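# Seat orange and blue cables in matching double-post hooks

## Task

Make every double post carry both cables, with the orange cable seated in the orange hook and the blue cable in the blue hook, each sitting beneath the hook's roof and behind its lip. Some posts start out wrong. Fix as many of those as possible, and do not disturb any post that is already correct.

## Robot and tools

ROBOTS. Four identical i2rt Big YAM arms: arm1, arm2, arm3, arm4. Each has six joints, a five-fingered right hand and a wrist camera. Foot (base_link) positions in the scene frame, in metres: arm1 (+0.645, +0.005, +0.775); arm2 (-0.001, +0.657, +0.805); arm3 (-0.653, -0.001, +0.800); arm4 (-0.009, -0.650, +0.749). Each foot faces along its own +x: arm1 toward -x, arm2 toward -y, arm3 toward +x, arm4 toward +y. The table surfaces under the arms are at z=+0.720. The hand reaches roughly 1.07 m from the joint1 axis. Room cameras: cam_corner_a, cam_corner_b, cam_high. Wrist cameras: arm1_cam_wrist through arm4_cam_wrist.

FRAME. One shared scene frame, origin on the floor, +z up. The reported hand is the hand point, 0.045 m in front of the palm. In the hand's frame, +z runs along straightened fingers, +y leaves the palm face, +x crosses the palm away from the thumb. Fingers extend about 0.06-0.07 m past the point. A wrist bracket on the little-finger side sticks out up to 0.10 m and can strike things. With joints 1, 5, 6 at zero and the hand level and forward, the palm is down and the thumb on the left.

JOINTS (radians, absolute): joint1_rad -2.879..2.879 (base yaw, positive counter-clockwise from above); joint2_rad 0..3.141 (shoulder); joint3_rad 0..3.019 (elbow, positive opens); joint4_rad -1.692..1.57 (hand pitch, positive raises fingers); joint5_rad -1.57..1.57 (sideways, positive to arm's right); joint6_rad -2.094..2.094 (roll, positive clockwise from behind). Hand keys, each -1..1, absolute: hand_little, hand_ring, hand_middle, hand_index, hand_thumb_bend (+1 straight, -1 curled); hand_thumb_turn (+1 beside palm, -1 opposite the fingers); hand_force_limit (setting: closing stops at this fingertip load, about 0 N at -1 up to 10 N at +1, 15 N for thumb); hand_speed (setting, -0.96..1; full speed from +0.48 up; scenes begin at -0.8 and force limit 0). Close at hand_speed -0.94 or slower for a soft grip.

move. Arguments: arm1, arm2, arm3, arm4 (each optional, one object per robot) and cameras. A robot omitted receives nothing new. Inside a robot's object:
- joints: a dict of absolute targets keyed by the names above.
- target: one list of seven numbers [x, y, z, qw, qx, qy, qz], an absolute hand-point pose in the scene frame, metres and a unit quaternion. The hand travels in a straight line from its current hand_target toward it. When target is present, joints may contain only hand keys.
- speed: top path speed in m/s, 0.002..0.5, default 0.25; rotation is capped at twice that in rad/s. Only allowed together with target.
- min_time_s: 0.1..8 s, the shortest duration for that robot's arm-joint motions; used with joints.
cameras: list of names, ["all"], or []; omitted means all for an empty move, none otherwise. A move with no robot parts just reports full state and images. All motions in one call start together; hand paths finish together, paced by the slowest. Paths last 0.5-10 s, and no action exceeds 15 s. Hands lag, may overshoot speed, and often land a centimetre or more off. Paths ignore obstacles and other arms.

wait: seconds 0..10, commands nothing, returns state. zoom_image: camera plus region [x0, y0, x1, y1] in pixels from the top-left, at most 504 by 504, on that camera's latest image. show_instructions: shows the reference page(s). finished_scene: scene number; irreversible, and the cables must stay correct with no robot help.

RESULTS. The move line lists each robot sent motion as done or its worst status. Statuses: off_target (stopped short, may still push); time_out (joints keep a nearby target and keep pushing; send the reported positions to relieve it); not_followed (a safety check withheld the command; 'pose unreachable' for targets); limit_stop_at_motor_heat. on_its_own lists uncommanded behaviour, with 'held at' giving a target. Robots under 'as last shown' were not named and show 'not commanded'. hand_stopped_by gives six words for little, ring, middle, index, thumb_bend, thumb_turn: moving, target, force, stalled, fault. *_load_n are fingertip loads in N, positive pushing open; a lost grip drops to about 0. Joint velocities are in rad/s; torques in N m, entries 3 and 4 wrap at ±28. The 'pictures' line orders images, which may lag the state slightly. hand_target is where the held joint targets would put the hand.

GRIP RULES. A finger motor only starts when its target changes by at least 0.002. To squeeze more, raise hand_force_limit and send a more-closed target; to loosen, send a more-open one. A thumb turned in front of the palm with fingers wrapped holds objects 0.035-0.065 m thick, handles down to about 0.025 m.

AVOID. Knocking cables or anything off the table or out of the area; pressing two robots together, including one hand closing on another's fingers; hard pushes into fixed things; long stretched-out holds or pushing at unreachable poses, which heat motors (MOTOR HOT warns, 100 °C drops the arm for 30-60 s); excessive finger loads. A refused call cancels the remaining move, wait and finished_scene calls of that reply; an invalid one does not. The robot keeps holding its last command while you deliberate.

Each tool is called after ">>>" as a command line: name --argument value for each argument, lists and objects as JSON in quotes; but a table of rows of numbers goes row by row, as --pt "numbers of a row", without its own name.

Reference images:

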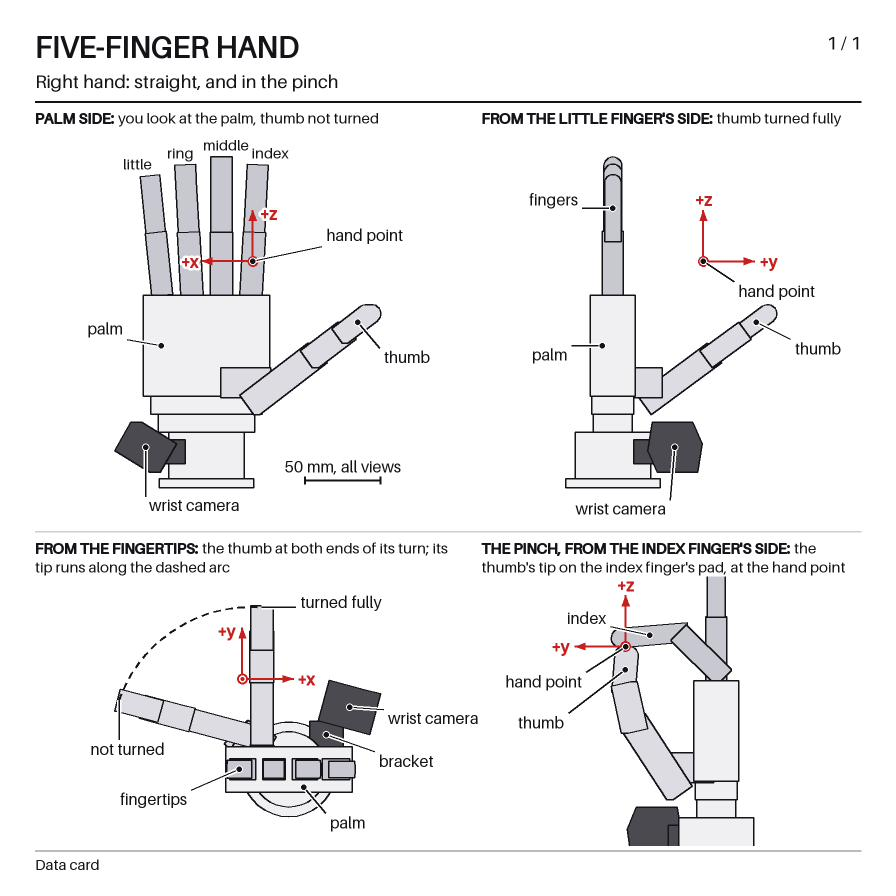

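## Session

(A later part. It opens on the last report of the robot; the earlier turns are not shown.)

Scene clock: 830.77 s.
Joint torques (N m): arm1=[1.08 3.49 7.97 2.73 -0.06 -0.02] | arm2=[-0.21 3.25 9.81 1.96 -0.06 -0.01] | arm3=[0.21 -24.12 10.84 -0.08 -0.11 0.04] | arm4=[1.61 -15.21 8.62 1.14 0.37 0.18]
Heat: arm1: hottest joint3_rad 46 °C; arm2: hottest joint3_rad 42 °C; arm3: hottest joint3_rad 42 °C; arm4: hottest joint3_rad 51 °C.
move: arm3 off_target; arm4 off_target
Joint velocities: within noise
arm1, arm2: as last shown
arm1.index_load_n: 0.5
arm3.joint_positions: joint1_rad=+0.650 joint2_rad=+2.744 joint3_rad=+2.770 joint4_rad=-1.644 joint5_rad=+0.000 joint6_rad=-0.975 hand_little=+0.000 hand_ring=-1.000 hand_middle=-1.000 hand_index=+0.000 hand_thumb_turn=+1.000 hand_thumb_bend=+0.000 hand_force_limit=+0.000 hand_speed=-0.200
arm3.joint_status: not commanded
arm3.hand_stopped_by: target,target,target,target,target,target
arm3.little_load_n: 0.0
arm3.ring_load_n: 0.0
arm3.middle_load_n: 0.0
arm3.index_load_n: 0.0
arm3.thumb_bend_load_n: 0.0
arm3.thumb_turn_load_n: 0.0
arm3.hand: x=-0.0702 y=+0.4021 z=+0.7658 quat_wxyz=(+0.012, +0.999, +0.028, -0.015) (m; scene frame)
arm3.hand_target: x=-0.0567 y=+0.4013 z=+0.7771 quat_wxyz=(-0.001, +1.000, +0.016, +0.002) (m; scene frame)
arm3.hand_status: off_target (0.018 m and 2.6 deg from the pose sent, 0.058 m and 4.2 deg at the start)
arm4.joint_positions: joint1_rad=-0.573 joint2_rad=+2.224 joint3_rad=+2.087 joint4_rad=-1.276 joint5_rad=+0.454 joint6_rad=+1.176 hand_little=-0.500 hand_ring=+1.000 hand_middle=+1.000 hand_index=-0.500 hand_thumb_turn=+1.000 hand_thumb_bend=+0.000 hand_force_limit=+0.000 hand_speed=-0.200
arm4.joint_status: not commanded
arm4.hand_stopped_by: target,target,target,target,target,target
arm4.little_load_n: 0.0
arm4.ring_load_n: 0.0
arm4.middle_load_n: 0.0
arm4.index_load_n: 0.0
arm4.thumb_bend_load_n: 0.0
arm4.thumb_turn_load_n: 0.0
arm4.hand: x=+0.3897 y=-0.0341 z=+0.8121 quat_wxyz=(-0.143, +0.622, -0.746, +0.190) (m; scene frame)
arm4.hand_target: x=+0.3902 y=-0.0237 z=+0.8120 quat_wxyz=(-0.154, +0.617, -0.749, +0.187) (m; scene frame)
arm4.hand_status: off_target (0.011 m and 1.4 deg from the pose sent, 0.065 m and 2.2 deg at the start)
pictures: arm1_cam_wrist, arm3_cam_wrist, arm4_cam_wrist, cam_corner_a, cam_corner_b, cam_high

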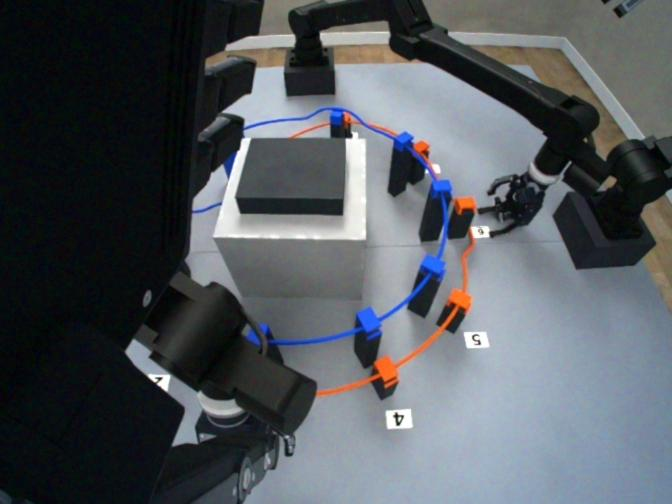

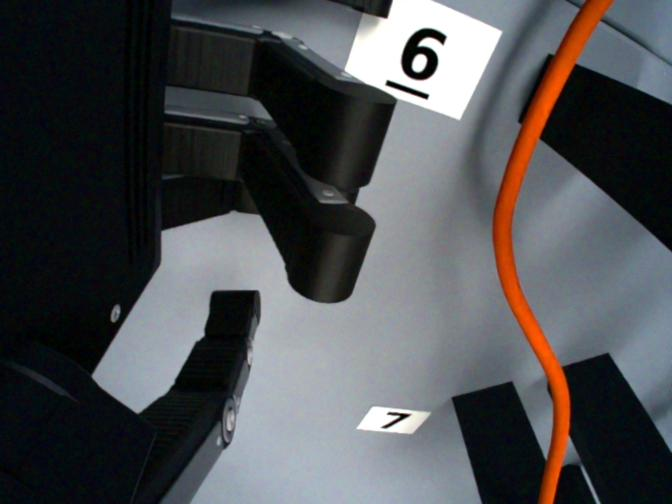

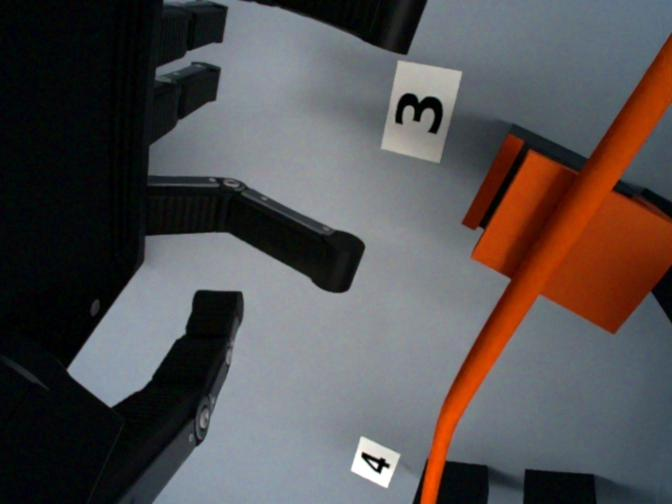

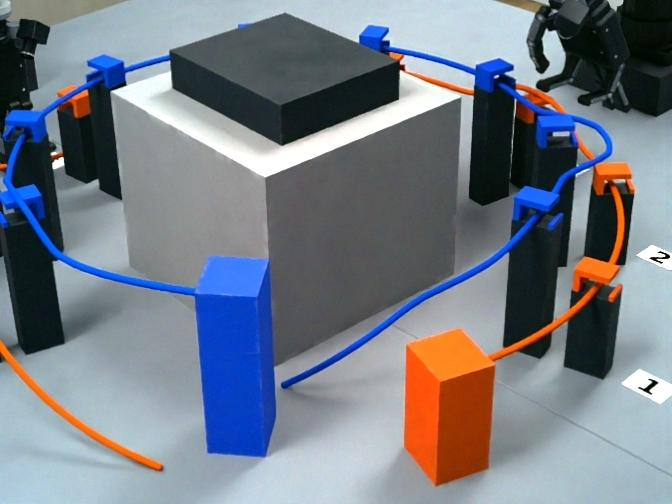

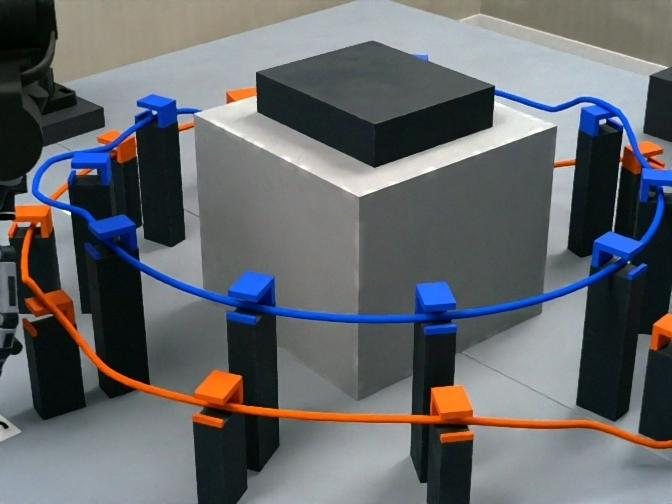

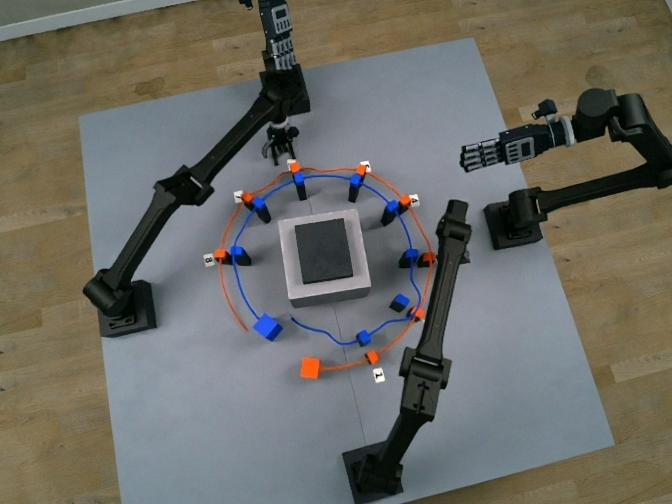

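>>> move --arm3 '{"target": [-0.0377, 0.375, 0.777, 0, 0.9999, 0.0157, 0], "speed": 0.1}' --arm4 '{"target": [0.3598, -0.0178, 0.806, -0.1539, 0.6172, -0.7487, 0.1867], "speed": 0.1}' --cameras '["arm3_cam_wrist", "arm4_cam_wrist", "cam_corner_a", "cam_corner_b", "cam_high", "arm1_cam_wrist"]'

>>> zoom_image --camera "cam_corner_a" --region '[30, 90, 110, 190]'

>>> zoom_image --camera "cam_corner_b" --region '[0, 220, 120, 380]'

>>> zoom_image --camera "cam_high" --region '[245, 110, 335, 200]'

>>> zoom_image --camera "cam_corner_a" --region '[480, 0, 672, 220]'

>>> zoom_image --camera "arm1_cam_wrist" --region '[440, 160, 570, 260]'

Scene clock: 932.83 s.
Joint torques (N m): arm1=[1.03 3.49 7.94 2.8 -0.07 -0.02] | arm2=[-0.03 3.37 9.8 1.96 -0.06 -0.01] | arm3=[1.03 -24.18 10.39 0.09 -0.06 -0.21] | arm4=[1.55 -16.91 7.56 1.03 0.4 0.17]
Heat: arm1: hottest joint3_rad 46 °C; arm2: hottest joint3_rad 42 °C; arm3: hottest joint3_rad 45 °C; arm4: hottest joint3_rad 44 °C.
move: arm3 off_target; arm4 off_target
Joint velocities: within noise
arm1, arm2: as last shown
arm1.index_load_n: 0.0
arm3.joint_positions: joint1_rad=+0.600 joint2_rad=+2.744 joint3_rad=+2.770 joint4_rad=-1.644 joint5_rad=+0.000 joint6_rad=-0.992 hand_little=+0.000 hand_ring=-1.000 hand_middle=-1.000 hand_index=+0.000 hand_thumb_turn=+1.000 hand_thumb_bend=+0.000 hand_force_limit=+0.000 hand_speed=-0.200
arm3.joint_status: not commanded
arm3.hand_stopped_by: target,target,target,target,target,target
arm3.little_load_n: 0.0
arm3.ring_load_n: 0.0
arm3.middle_load_n: 0.0
arm3.index_load_n: 0.0
arm3.thumb_bend_load_n: 0.0
arm3.thumb_turn_load_n: 0.0
arm3.hand: x=-0.0496 y=+0.3718 z=+0.7658 quat_wxyz=(+0.011, +1.000, +0.011, -0.016) (m; scene frame)
arm3.hand_target: x=-0.0384 y=+0.3745 z=+0.7772 quat_wxyz=(-0.001, +1.000, +0.016, +0.001) (m; scene frame)
arm3.hand_status: off_target (0.017 m and 2.2 deg from the pose sent, 0.044 m and 2.6 deg at the start)
arm4.joint_positions: joint1_rad=-0.526 joint2_rad=+2.224 joint3_rad=+2.040 joint4_rad=-1.263 joint5_rad=+0.460 joint6_rad=+1.223 hand_little=-0.500 hand_ring=+1.000 hand_middle=+1.000 hand_index=-0.500 hand_thumb_turn=+1.000 hand_thumb_bend=+0.000 hand_force_limit=+0.000 hand_speed=-0.200
arm4.joint_status: not commanded
arm4.hand_stopped_by: target,target,target,target,target,target
arm4.little_load_n: 0.5
arm4.ring_load_n: 0.0
arm4.middle_load_n: 0.0
arm4.index_load_n: 0.0
arm4.thumb_bend_load_n: 0.0
arm4.thumb_turn_load_n: 0.0
arm4.hand: x=+0.3576 y=-0.0245 z=+0.7939 quat_wxyz=(-0.138, +0.625, -0.744, +0.192) (m; scene frame)
arm4.hand_target: x=+0.3596 y=-0.0180 z=+0.8059 quat_wxyz=(-0.154, +0.617, -0.749, +0.187) (m; scene frame)
arm4.hand_status: off_target (0.014 m and 2.2 deg from the pose sent, 0.035 m and 1.4 deg at the start)
pictures: arm1_cam_wrist, arm3_cam_wrist, arm4_cam_wrist, cam_corner_a, cam_corner_b, cam_high

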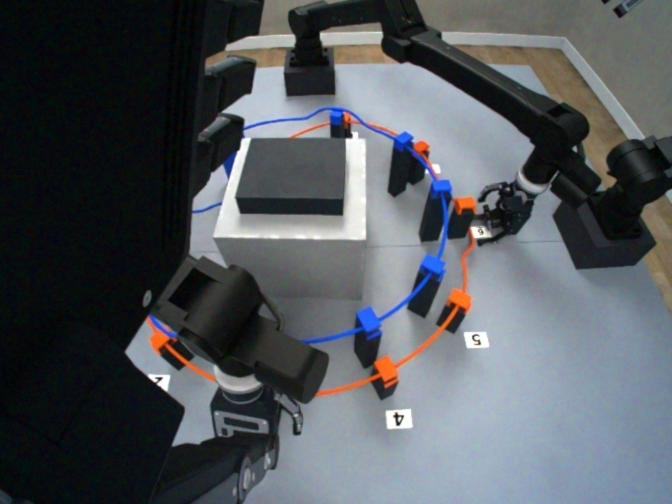

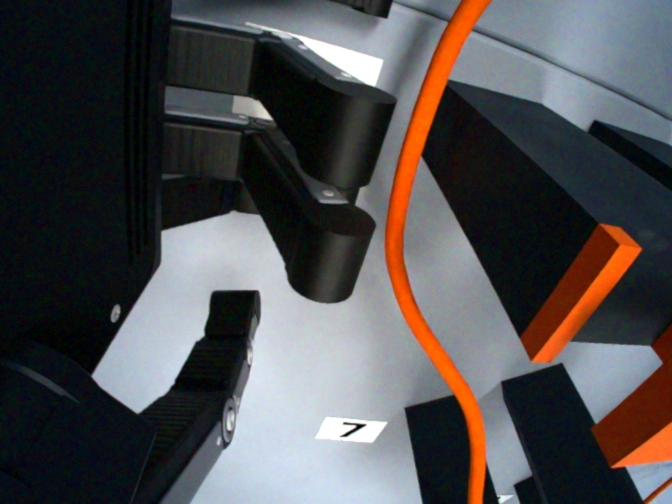

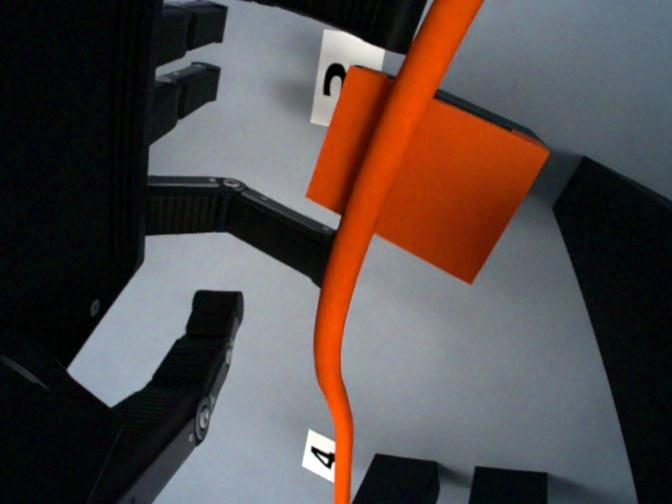

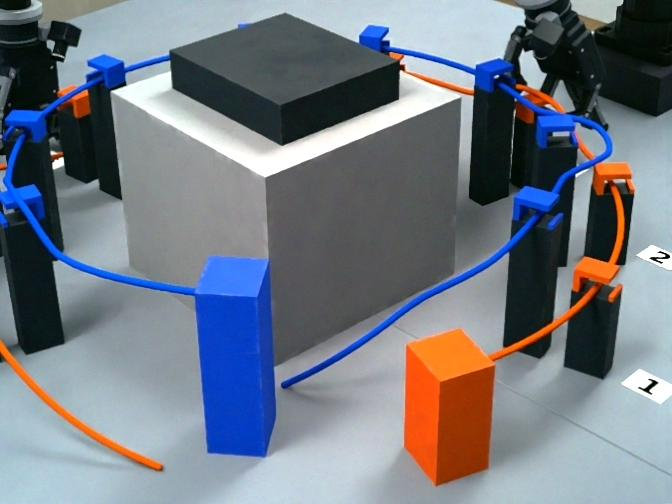

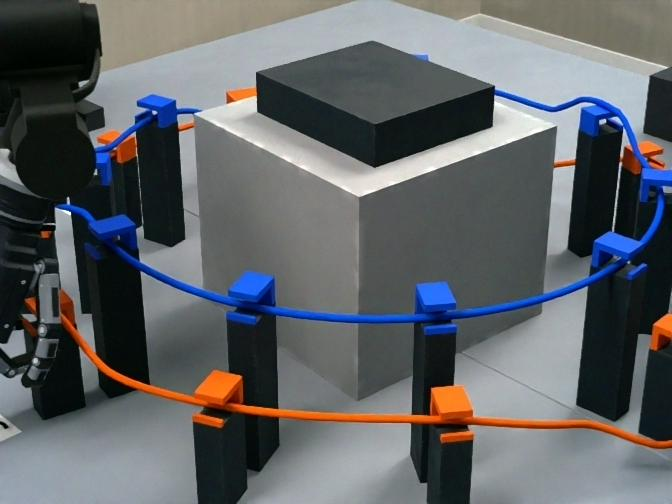

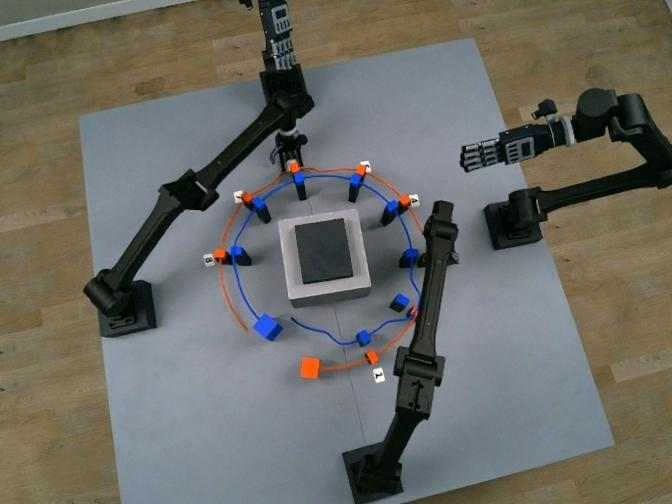

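Scaled by 5.040.

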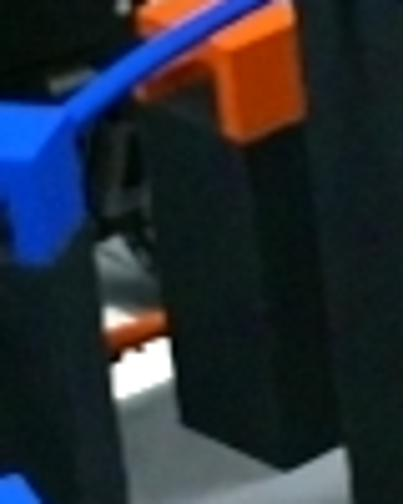

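Scaled by 3.150.

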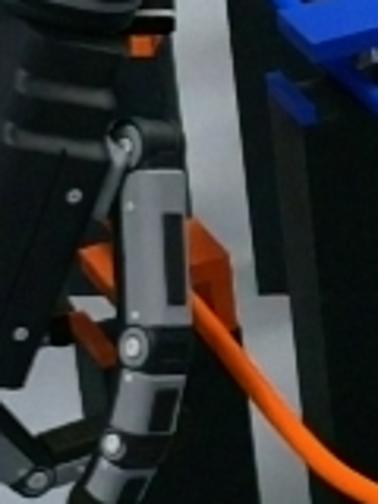

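Scaled by 5.600.

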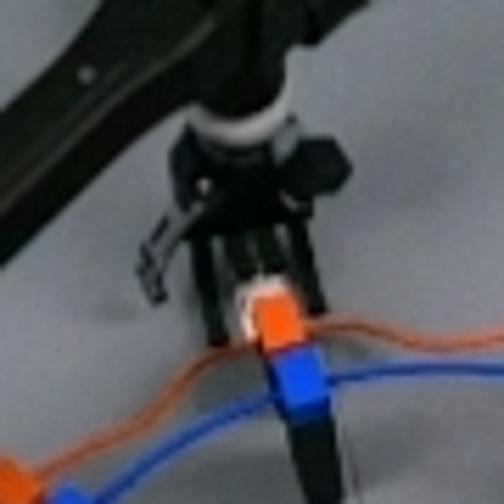

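Scaled by 2.291.

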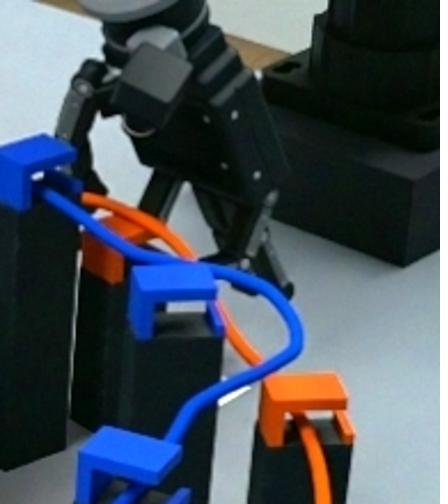

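Scaled by 3.877 from the camera's 672x504 image, which has a finer 960x720 frame.

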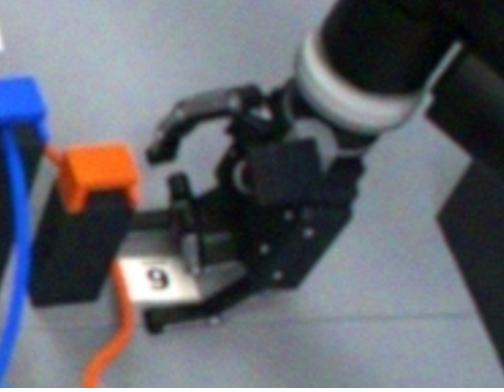

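>>> move --arm3 '{"target": [-0.0357, 0.3476, 0.777, 0, 0.9999, 0.0157, 0], "speed": 0.08}' --arm4 '{"target": [0.3197, -0.0133, 0.808, -0.1539, 0.6172, -0.7487, 0.1867], "speed": 0.1}' --cameras '["arm3_cam_wrist", "arm4_cam_wrist", "cam_corner_a", "cam_corner_b", "cam_high", "arm1_cam_wrist"]'

>>> zoom_image --camera "cam_corner_a" --region '[30, 90, 110, 190]'

>>> zoom_image --camera "cam_corner_b" --region '[0, 220, 120, 380]'

>>> zoom_image --camera "cam_high" --region '[245, 110, 335, 200]'

>>> zoom_image --camera "cam_corner_a" --region '[480, 0, 672, 220]'

>>> zoom_image --camera "arm1_cam_wrist" --region '[440, 160, 570, 260]'

Scene clock: 999.47 s.
Joint torques (N m): arm1=[0.97 3.43 7.97 2.76 -0.07 -0.02] | arm2=[-0.21 3.14 9.77 1.76 -0.03 -0.03] | arm3=[-0.09 -26.46 6.38 0.34 -0.03 -0.21] | arm4=[2.02 -18.73 7.08 0.66 0.26 0.18]
Heat: arm1: hottest joint3_rad 46 °C; arm2: hottest joint3_rad 42 °C; arm3: hottest joint3_rad 45 °C; arm4: hottest joint3_rad 41 °C.
move: arm3 off_target; arm4 off_target
Joint velocities: within noise
arm1, arm2: as last shown
arm2.ring_load_n: -0.5
arm2.thumb_bend_load_n: -0.5
arm3.joint_positions: joint1_rad=+0.580 joint2_rad=+2.654 joint3_rad=+2.592 joint4_rad=-1.545 joint5_rad=+0.000 joint6_rad=-1.022 hand_little=+0.000 hand_ring=-1.000 hand_middle=-1.000 hand_index=+0.000 hand_thumb_turn=+1.000 hand_thumb_bend=+0.000 hand_force_limit=+0.000 hand_speed=-0.200
arm3.joint_status: not commanded
arm3.hand_stopped_by: target,target,target,target,target,target
arm3.little_load_n: -1.0
arm3.ring_load_n: 0.0
arm3.middle_load_n: 0.0
arm3.index_load_n: 0.0
arm3.thumb_bend_load_n: 0.0
arm3.thumb_turn_load_n: 0.0
arm3.hand: x=-0.0462 y=+0.3554 z=+0.7647 quat_wxyz=(+0.007, +1.000, +0.017, -0.011) (m; scene frame)
arm3.hand_target: x=-0.0360 y=+0.3475 z=+0.7770 quat_wxyz=(+0.000, +1.000, +0.016, +0.000) (m; scene frame)
arm3.hand_status: off_target (0.018 m and 1.5 deg from the pose sent, 0.030 m and 2.2 deg at the start)
arm4.joint_positions: joint1_rad=-0.482 joint2_rad=+2.214 joint3_rad=+1.983 joint4_rad=-1.261 joint5_rad=+0.472 joint6_rad=+1.285 hand_little=-0.500 hand_ring=+1.000 hand_middle=+1.000 hand_index=-0.500 hand_thumb_turn=+1.000 hand_thumb_bend=+0.000 hand_force_limit=+0.000 hand_speed=-0.200
arm4.joint_status: not commanded
arm4.hand_stopped_by: target,target,target,target,target,target
arm4.little_load_n: 0.0
arm4.ring_load_n: 0.0
arm4.middle_load_n: 0.0
arm4.index_load_n: 0.0
arm4.thumb_bend_load_n: 0.0
arm4.thumb_turn_load_n: 0.0
arm4.hand: x=+0.3257 y=-0.0239 z=+0.7776 quat_wxyz=(-0.129, +0.622, -0.746, +0.199) (m; scene frame)
arm4.hand_target: x=+0.3197 y=-0.0139 z=+0.8077 quat_wxyz=(-0.153, +0.617, -0.749, +0.187) (m; scene frame)
arm4.hand_status: off_target (0.033 m and 3.2 deg from the pose sent, 0.042 m and 2.2 deg at the start)
pictures: arm1_cam_wrist, arm3_cam_wrist, arm4_cam_wrist, cam_corner_a, cam_corner_b, cam_high

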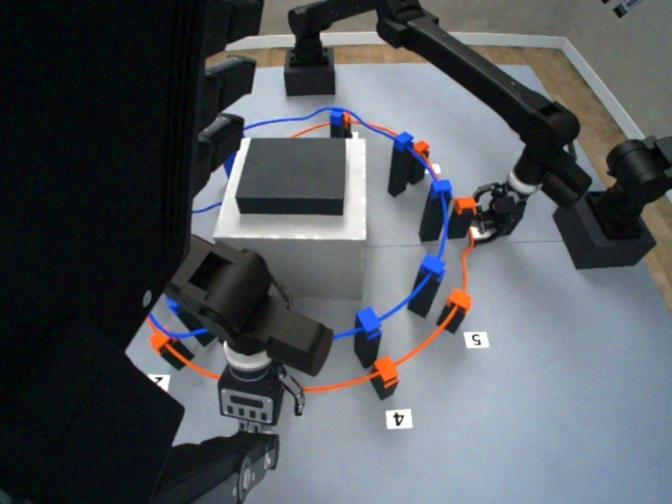

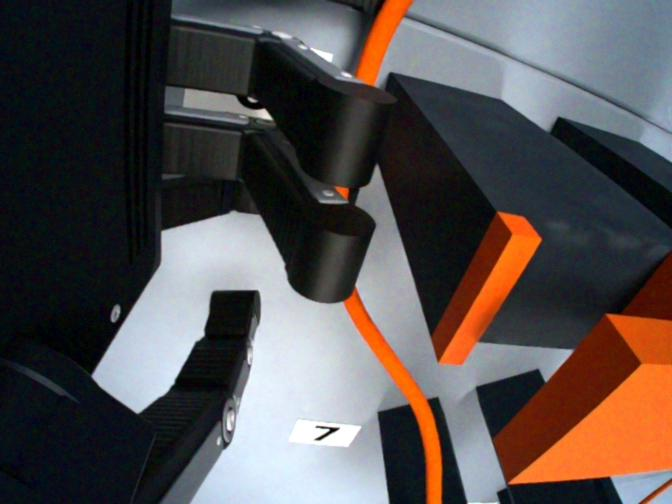

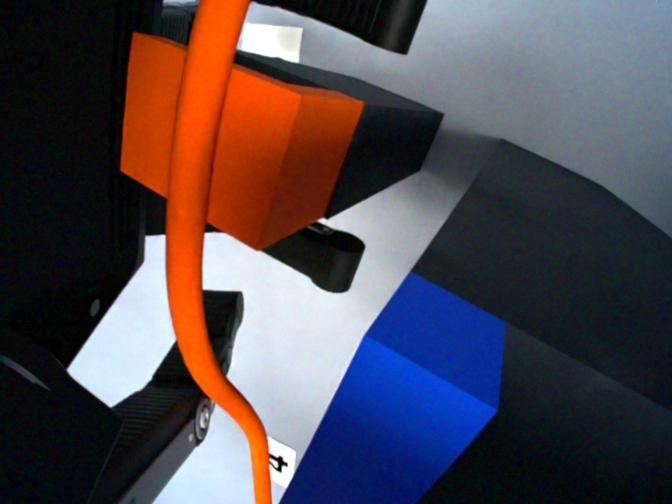

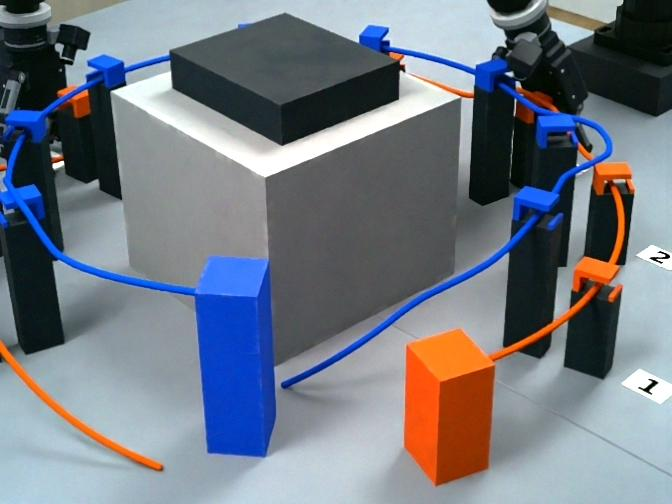

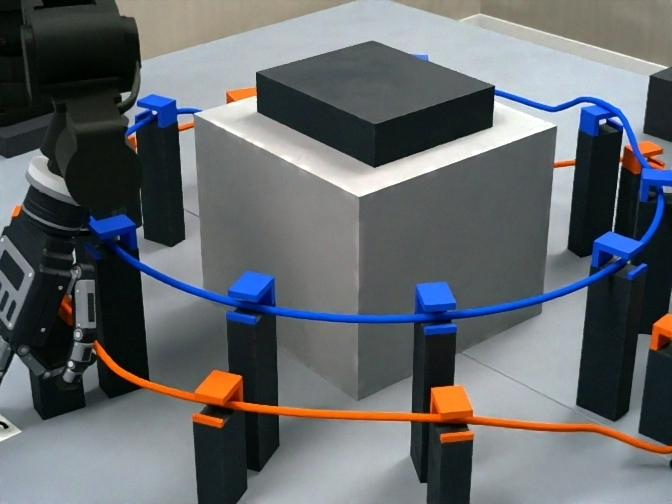

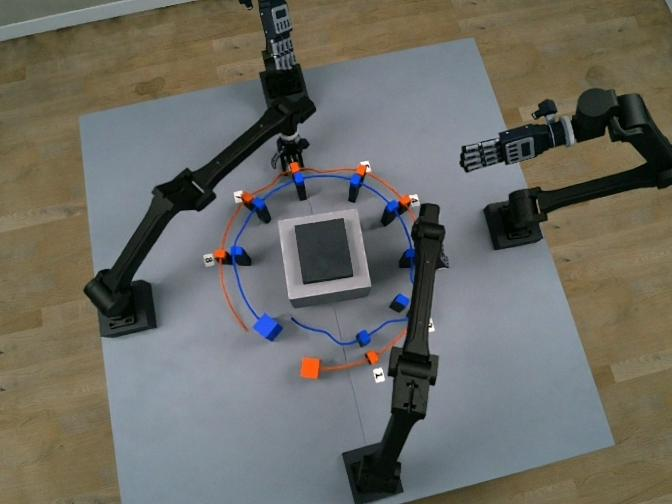

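Scaled by 5.040.

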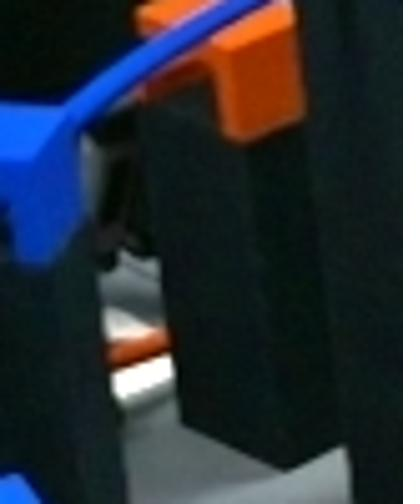

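Scaled by 3.150.

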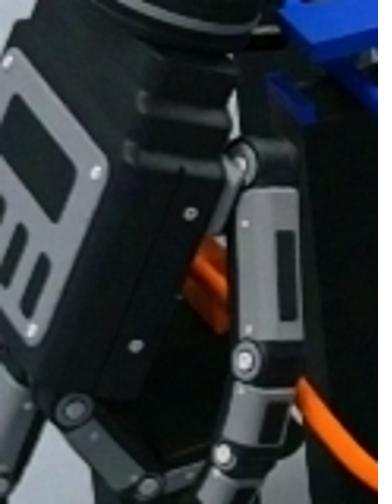

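Scaled by 5.600.

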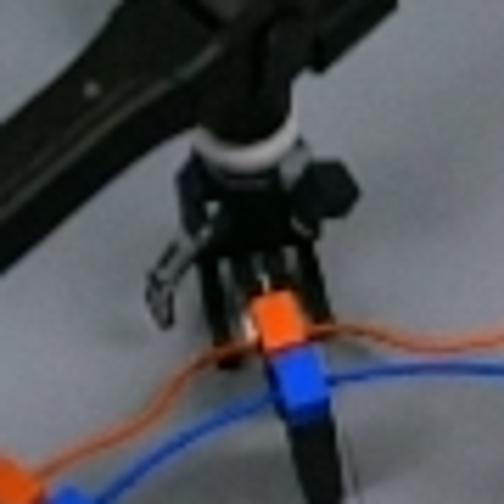

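Scaled by 2.291.

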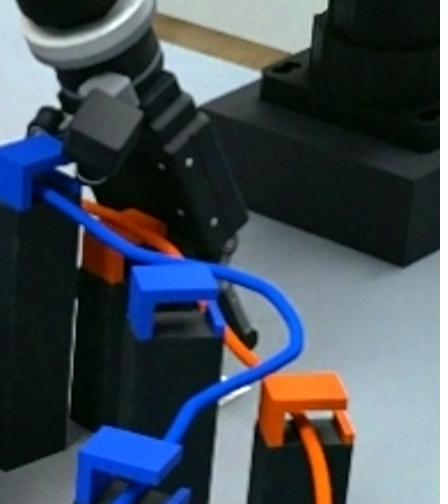

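Scaled by 3.877 from the camera's 672x504 image, which has a finer 960x720 frame.

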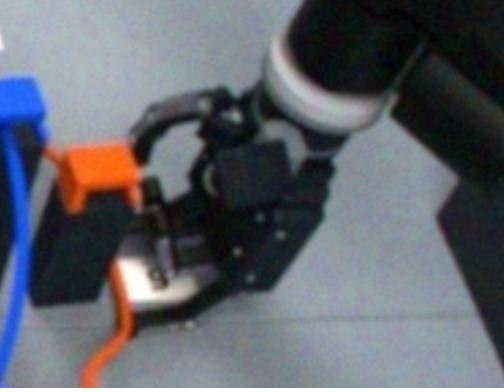

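>>> zoom_image --camera "cam_high" --region '[270, 150, 315, 190]'

>>> zoom_image --camera "arm1_cam_wrist" --region '[455, 200, 515, 260]'

>>> zoom_image --camera "arm3_cam_wrist" --region '[220, 0, 460, 180]'

Scaled by 11.200.

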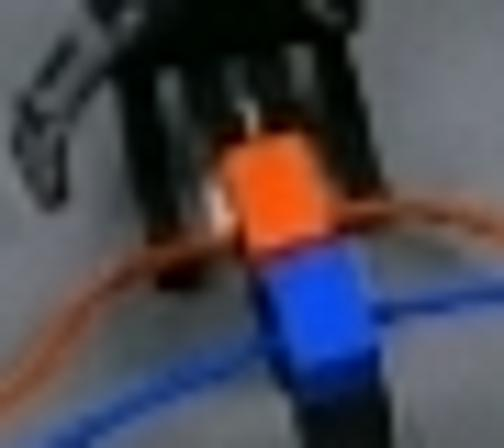

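Scaled by 8.400 from the camera's 672x504 image, which has a finer 960x720 frame.

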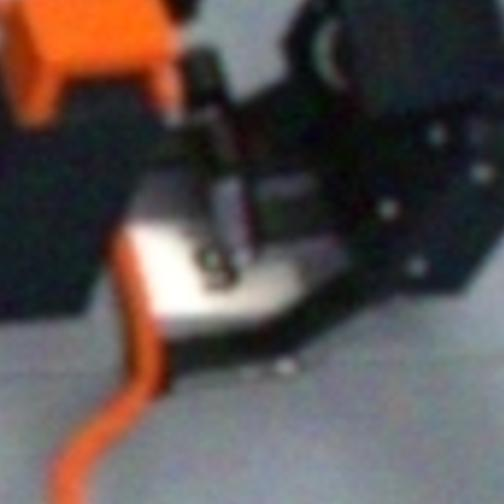

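Scaled by 2.100 from the camera's 672x504 image, which has a finer 960x720 frame.

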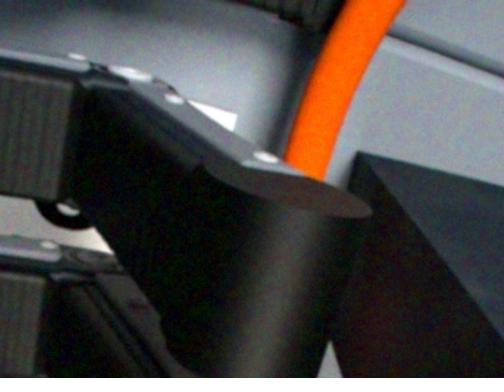

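>>> move --arm3 '{"target": [-0.037, 0.362, 0.871, 0, 0.9999, 0.0157, 0], "speed": 0.1, "joints": {"hand_index": -0.5, "hand_little": -0.5}}' --arm4 '{"target": [0.3197, -0.0133, 0.834, -0.1539, 0.6172, -0.7487, 0.1867], "speed": 0.1, "joints": {"hand_index": -0.9, "hand_little": -0.9}}' --cameras '["arm3_cam_wrist", "arm4_cam_wrist", "cam_corner_a", "cam_corner_b", "cam_high", "arm1_cam_wrist"]'

>>> zoom_image --camera "cam_corner_a" --region '[0, 50, 110, 190]'

>>> zoom_image --camera "cam_corner_b" --region '[0, 200, 120, 380]'

>>> zoom_image --camera "cam_high" --region '[245, 110, 335, 200]'

>>> zoom_image --camera "arm1_cam_wrist" --region '[440, 140, 570, 260]'

Scene clock: 1042.73 s.
Joint torques (N m): arm1=[1.03 3.49 7.95 2.76 -0.06 -0.02] | arm2=[-0.21 2.96 9.87 1.92 -0.06 -0.03] | arm3=[1.03 -26.64 10.76 -0.1 0.03 -0.16] | arm4=[2.08 -18.61 9.89 -0.16 0.25 0.16]
Heat: arm1: hottest joint3_rad 46 °C; arm2: hottest joint3_rad 42 °C; arm3: hottest joint3_rad 40 °C; arm4: hottest joint3_rad 39 °C.
move: arm3 off_target; arm4 off_target
Joint velocities: within noise
arm1, arm2: as last shown
arm2.ring_load_n: 0.0
arm2.thumb_bend_load_n: 0.0
arm3.joint_positions: joint1_rad=+0.580 joint2_rad=+2.606 joint3_rad=+2.688 joint4_rad=-1.673 joint5_rad=+0.000 joint6_rad=-1.022 hand_little=-0.500 hand_ring=-1.000 hand_middle=-1.000 hand_index=-0.500 hand_thumb_turn=+1.000 hand_thumb_bend=+0.000 hand_force_limit=+0.000 hand_speed=-0.200
arm3.joint_status: all done
arm3.hand_stopped_by: target,target,target,target,target,target
arm3.little_load_n: 0.5
arm3.ring_load_n: -0.5
arm3.middle_load_n: 0.0
arm3.index_load_n: 0.5
arm3.thumb_bend_load_n: 0.0
arm3.thumb_turn_load_n: 0.0
arm3.hand: x=-0.0489 y=+0.3537 z=+0.8361 quat_wxyz=(+0.003, +1.000, +0.017, -0.005) (m; scene frame)
arm3.hand_target: x=-0.0391 y=+0.3606 z=+0.8707 quat_wxyz=(-0.015, +0.999, +0.019, +0.026) (m; scene frame)
arm3.hand_status: off_target (0.038 m and 0.7 deg from the pose sent, 0.107 m and 1.5 deg at the start; a joint's target at an end of its range on 32 of 50 steps)
arm4.joint_positions: joint1_rad=-0.480 joint2_rad=+2.199 joint3_rad=+1.983 joint4_rad=-1.299 joint5_rad=+0.471 joint6_rad=+1.285 hand_little=-0.900 hand_ring=+1.000 hand_middle=+1.000 hand_index=-0.900 hand_thumb_turn=+1.000 hand_thumb_bend=+0.000 hand_force_limit=+0.000 hand_speed=-0.200
arm4.joint_status: all done
arm4.hand_stopped_by: target,target,target,target,target,target
arm4.little_load_n: 0.0
arm4.ring_load_n: 0.0
arm4.middle_load_n: 0.0
arm4.index_load_n: 0.0
arm4.thumb_bend_load_n: 0.0
arm4.thumb_turn_load_n: 0.0
arm4.hand: x=+0.3206 y=-0.0312 z=+0.7869 quat_wxyz=(-0.120, +0.625, -0.744, +0.204) (m; scene frame)
arm4.hand_target: x=+0.3189 y=-0.0148 z=+0.8338 quat_wxyz=(-0.154, +0.617, -0.749, +0.186) (m; scene frame)
arm4.hand_status: off_target (0.050 m and 4.5 deg from the pose sent, 0.058 m and 3.2 deg at the start)
pictures: arm1_cam_wrist, arm3_cam_wrist, arm4_cam_wrist, cam_corner_a, cam_corner_b, cam_high

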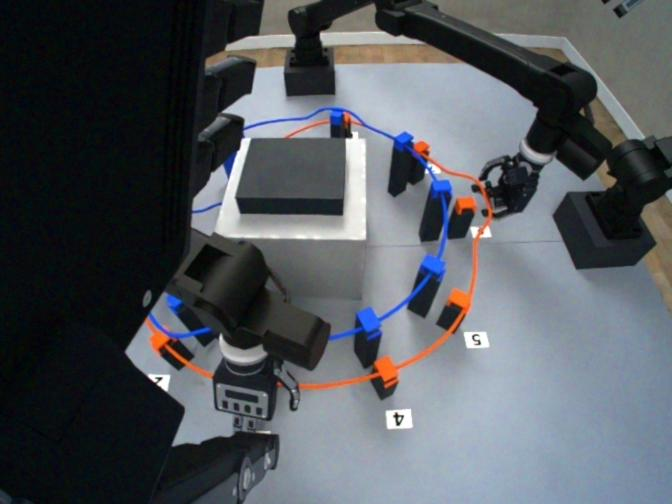

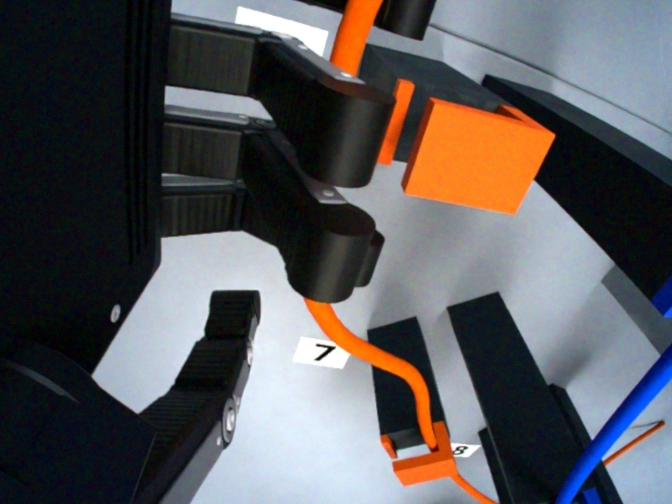

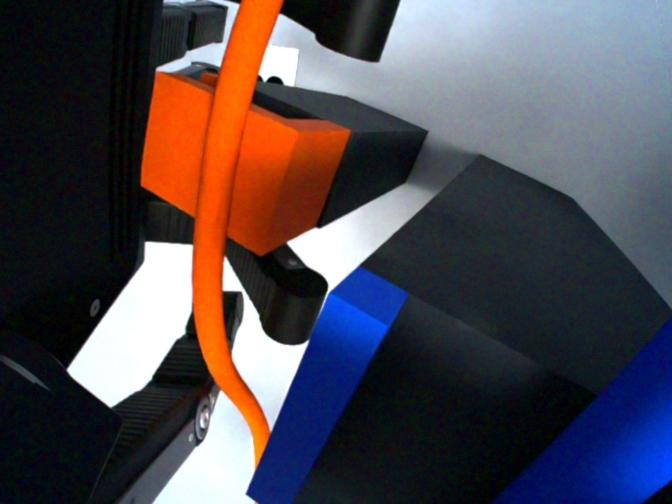

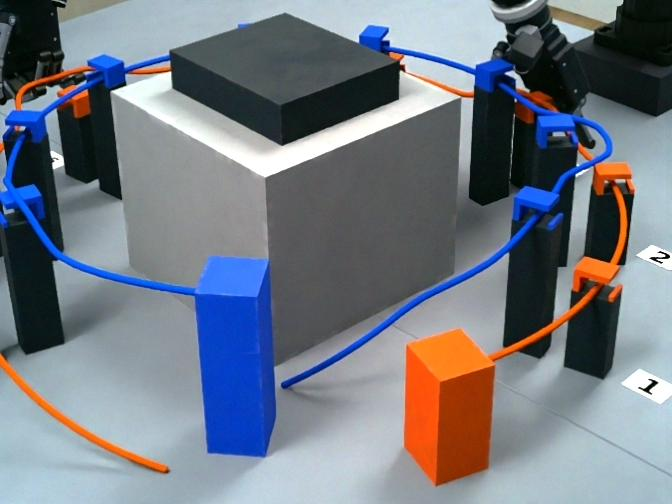

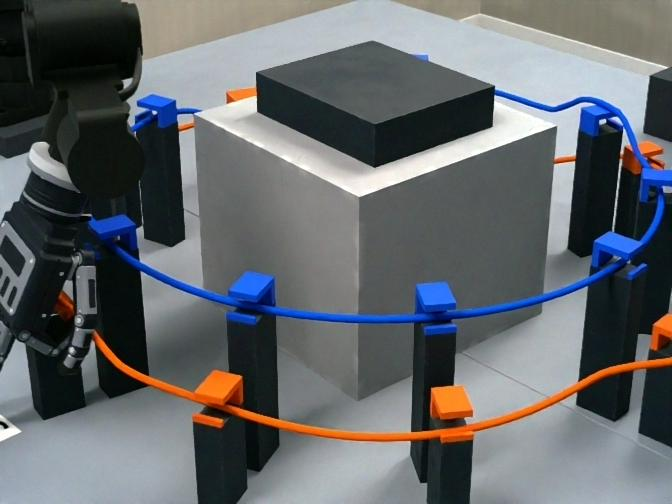

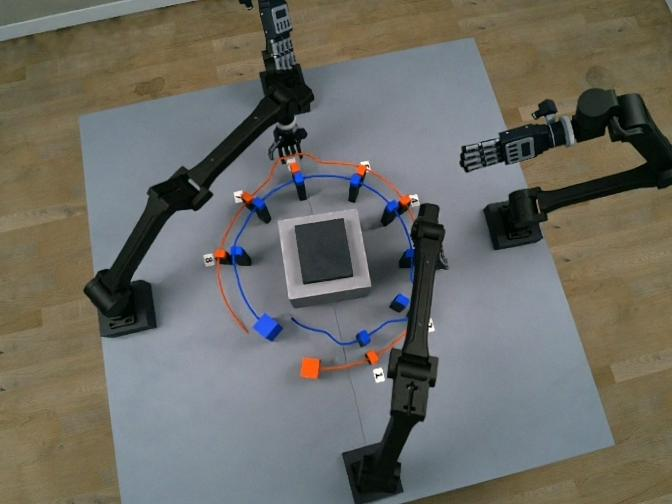

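Scaled by 3.600.

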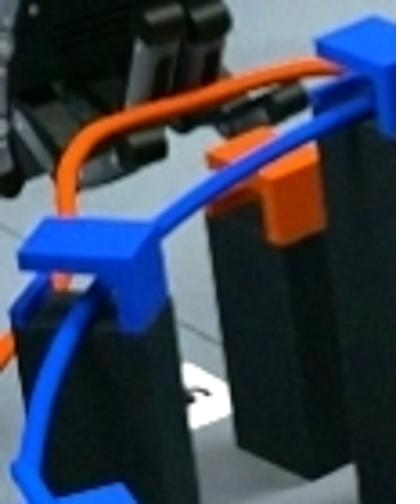

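Scaled by 2.800.

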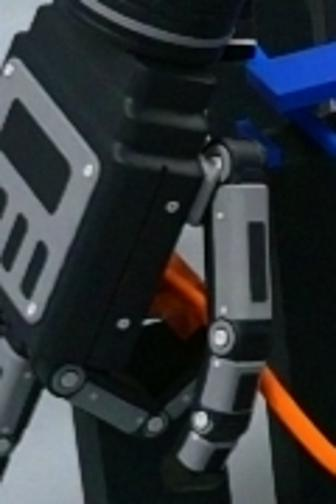

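Scaled by 5.600.

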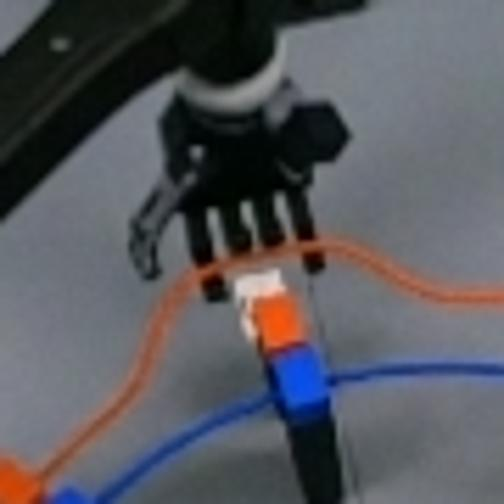

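Scaled by 3.877 from the camera's 672x504 image, which has a finer 960x720 frame.

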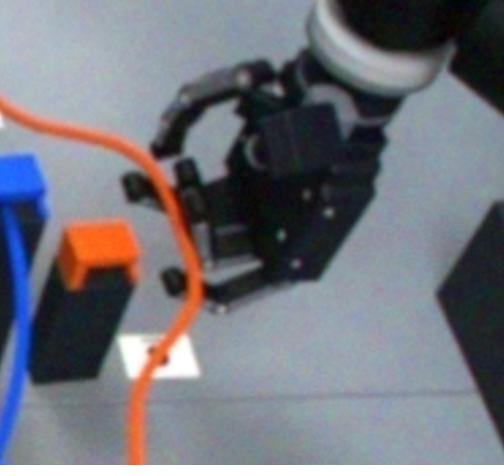

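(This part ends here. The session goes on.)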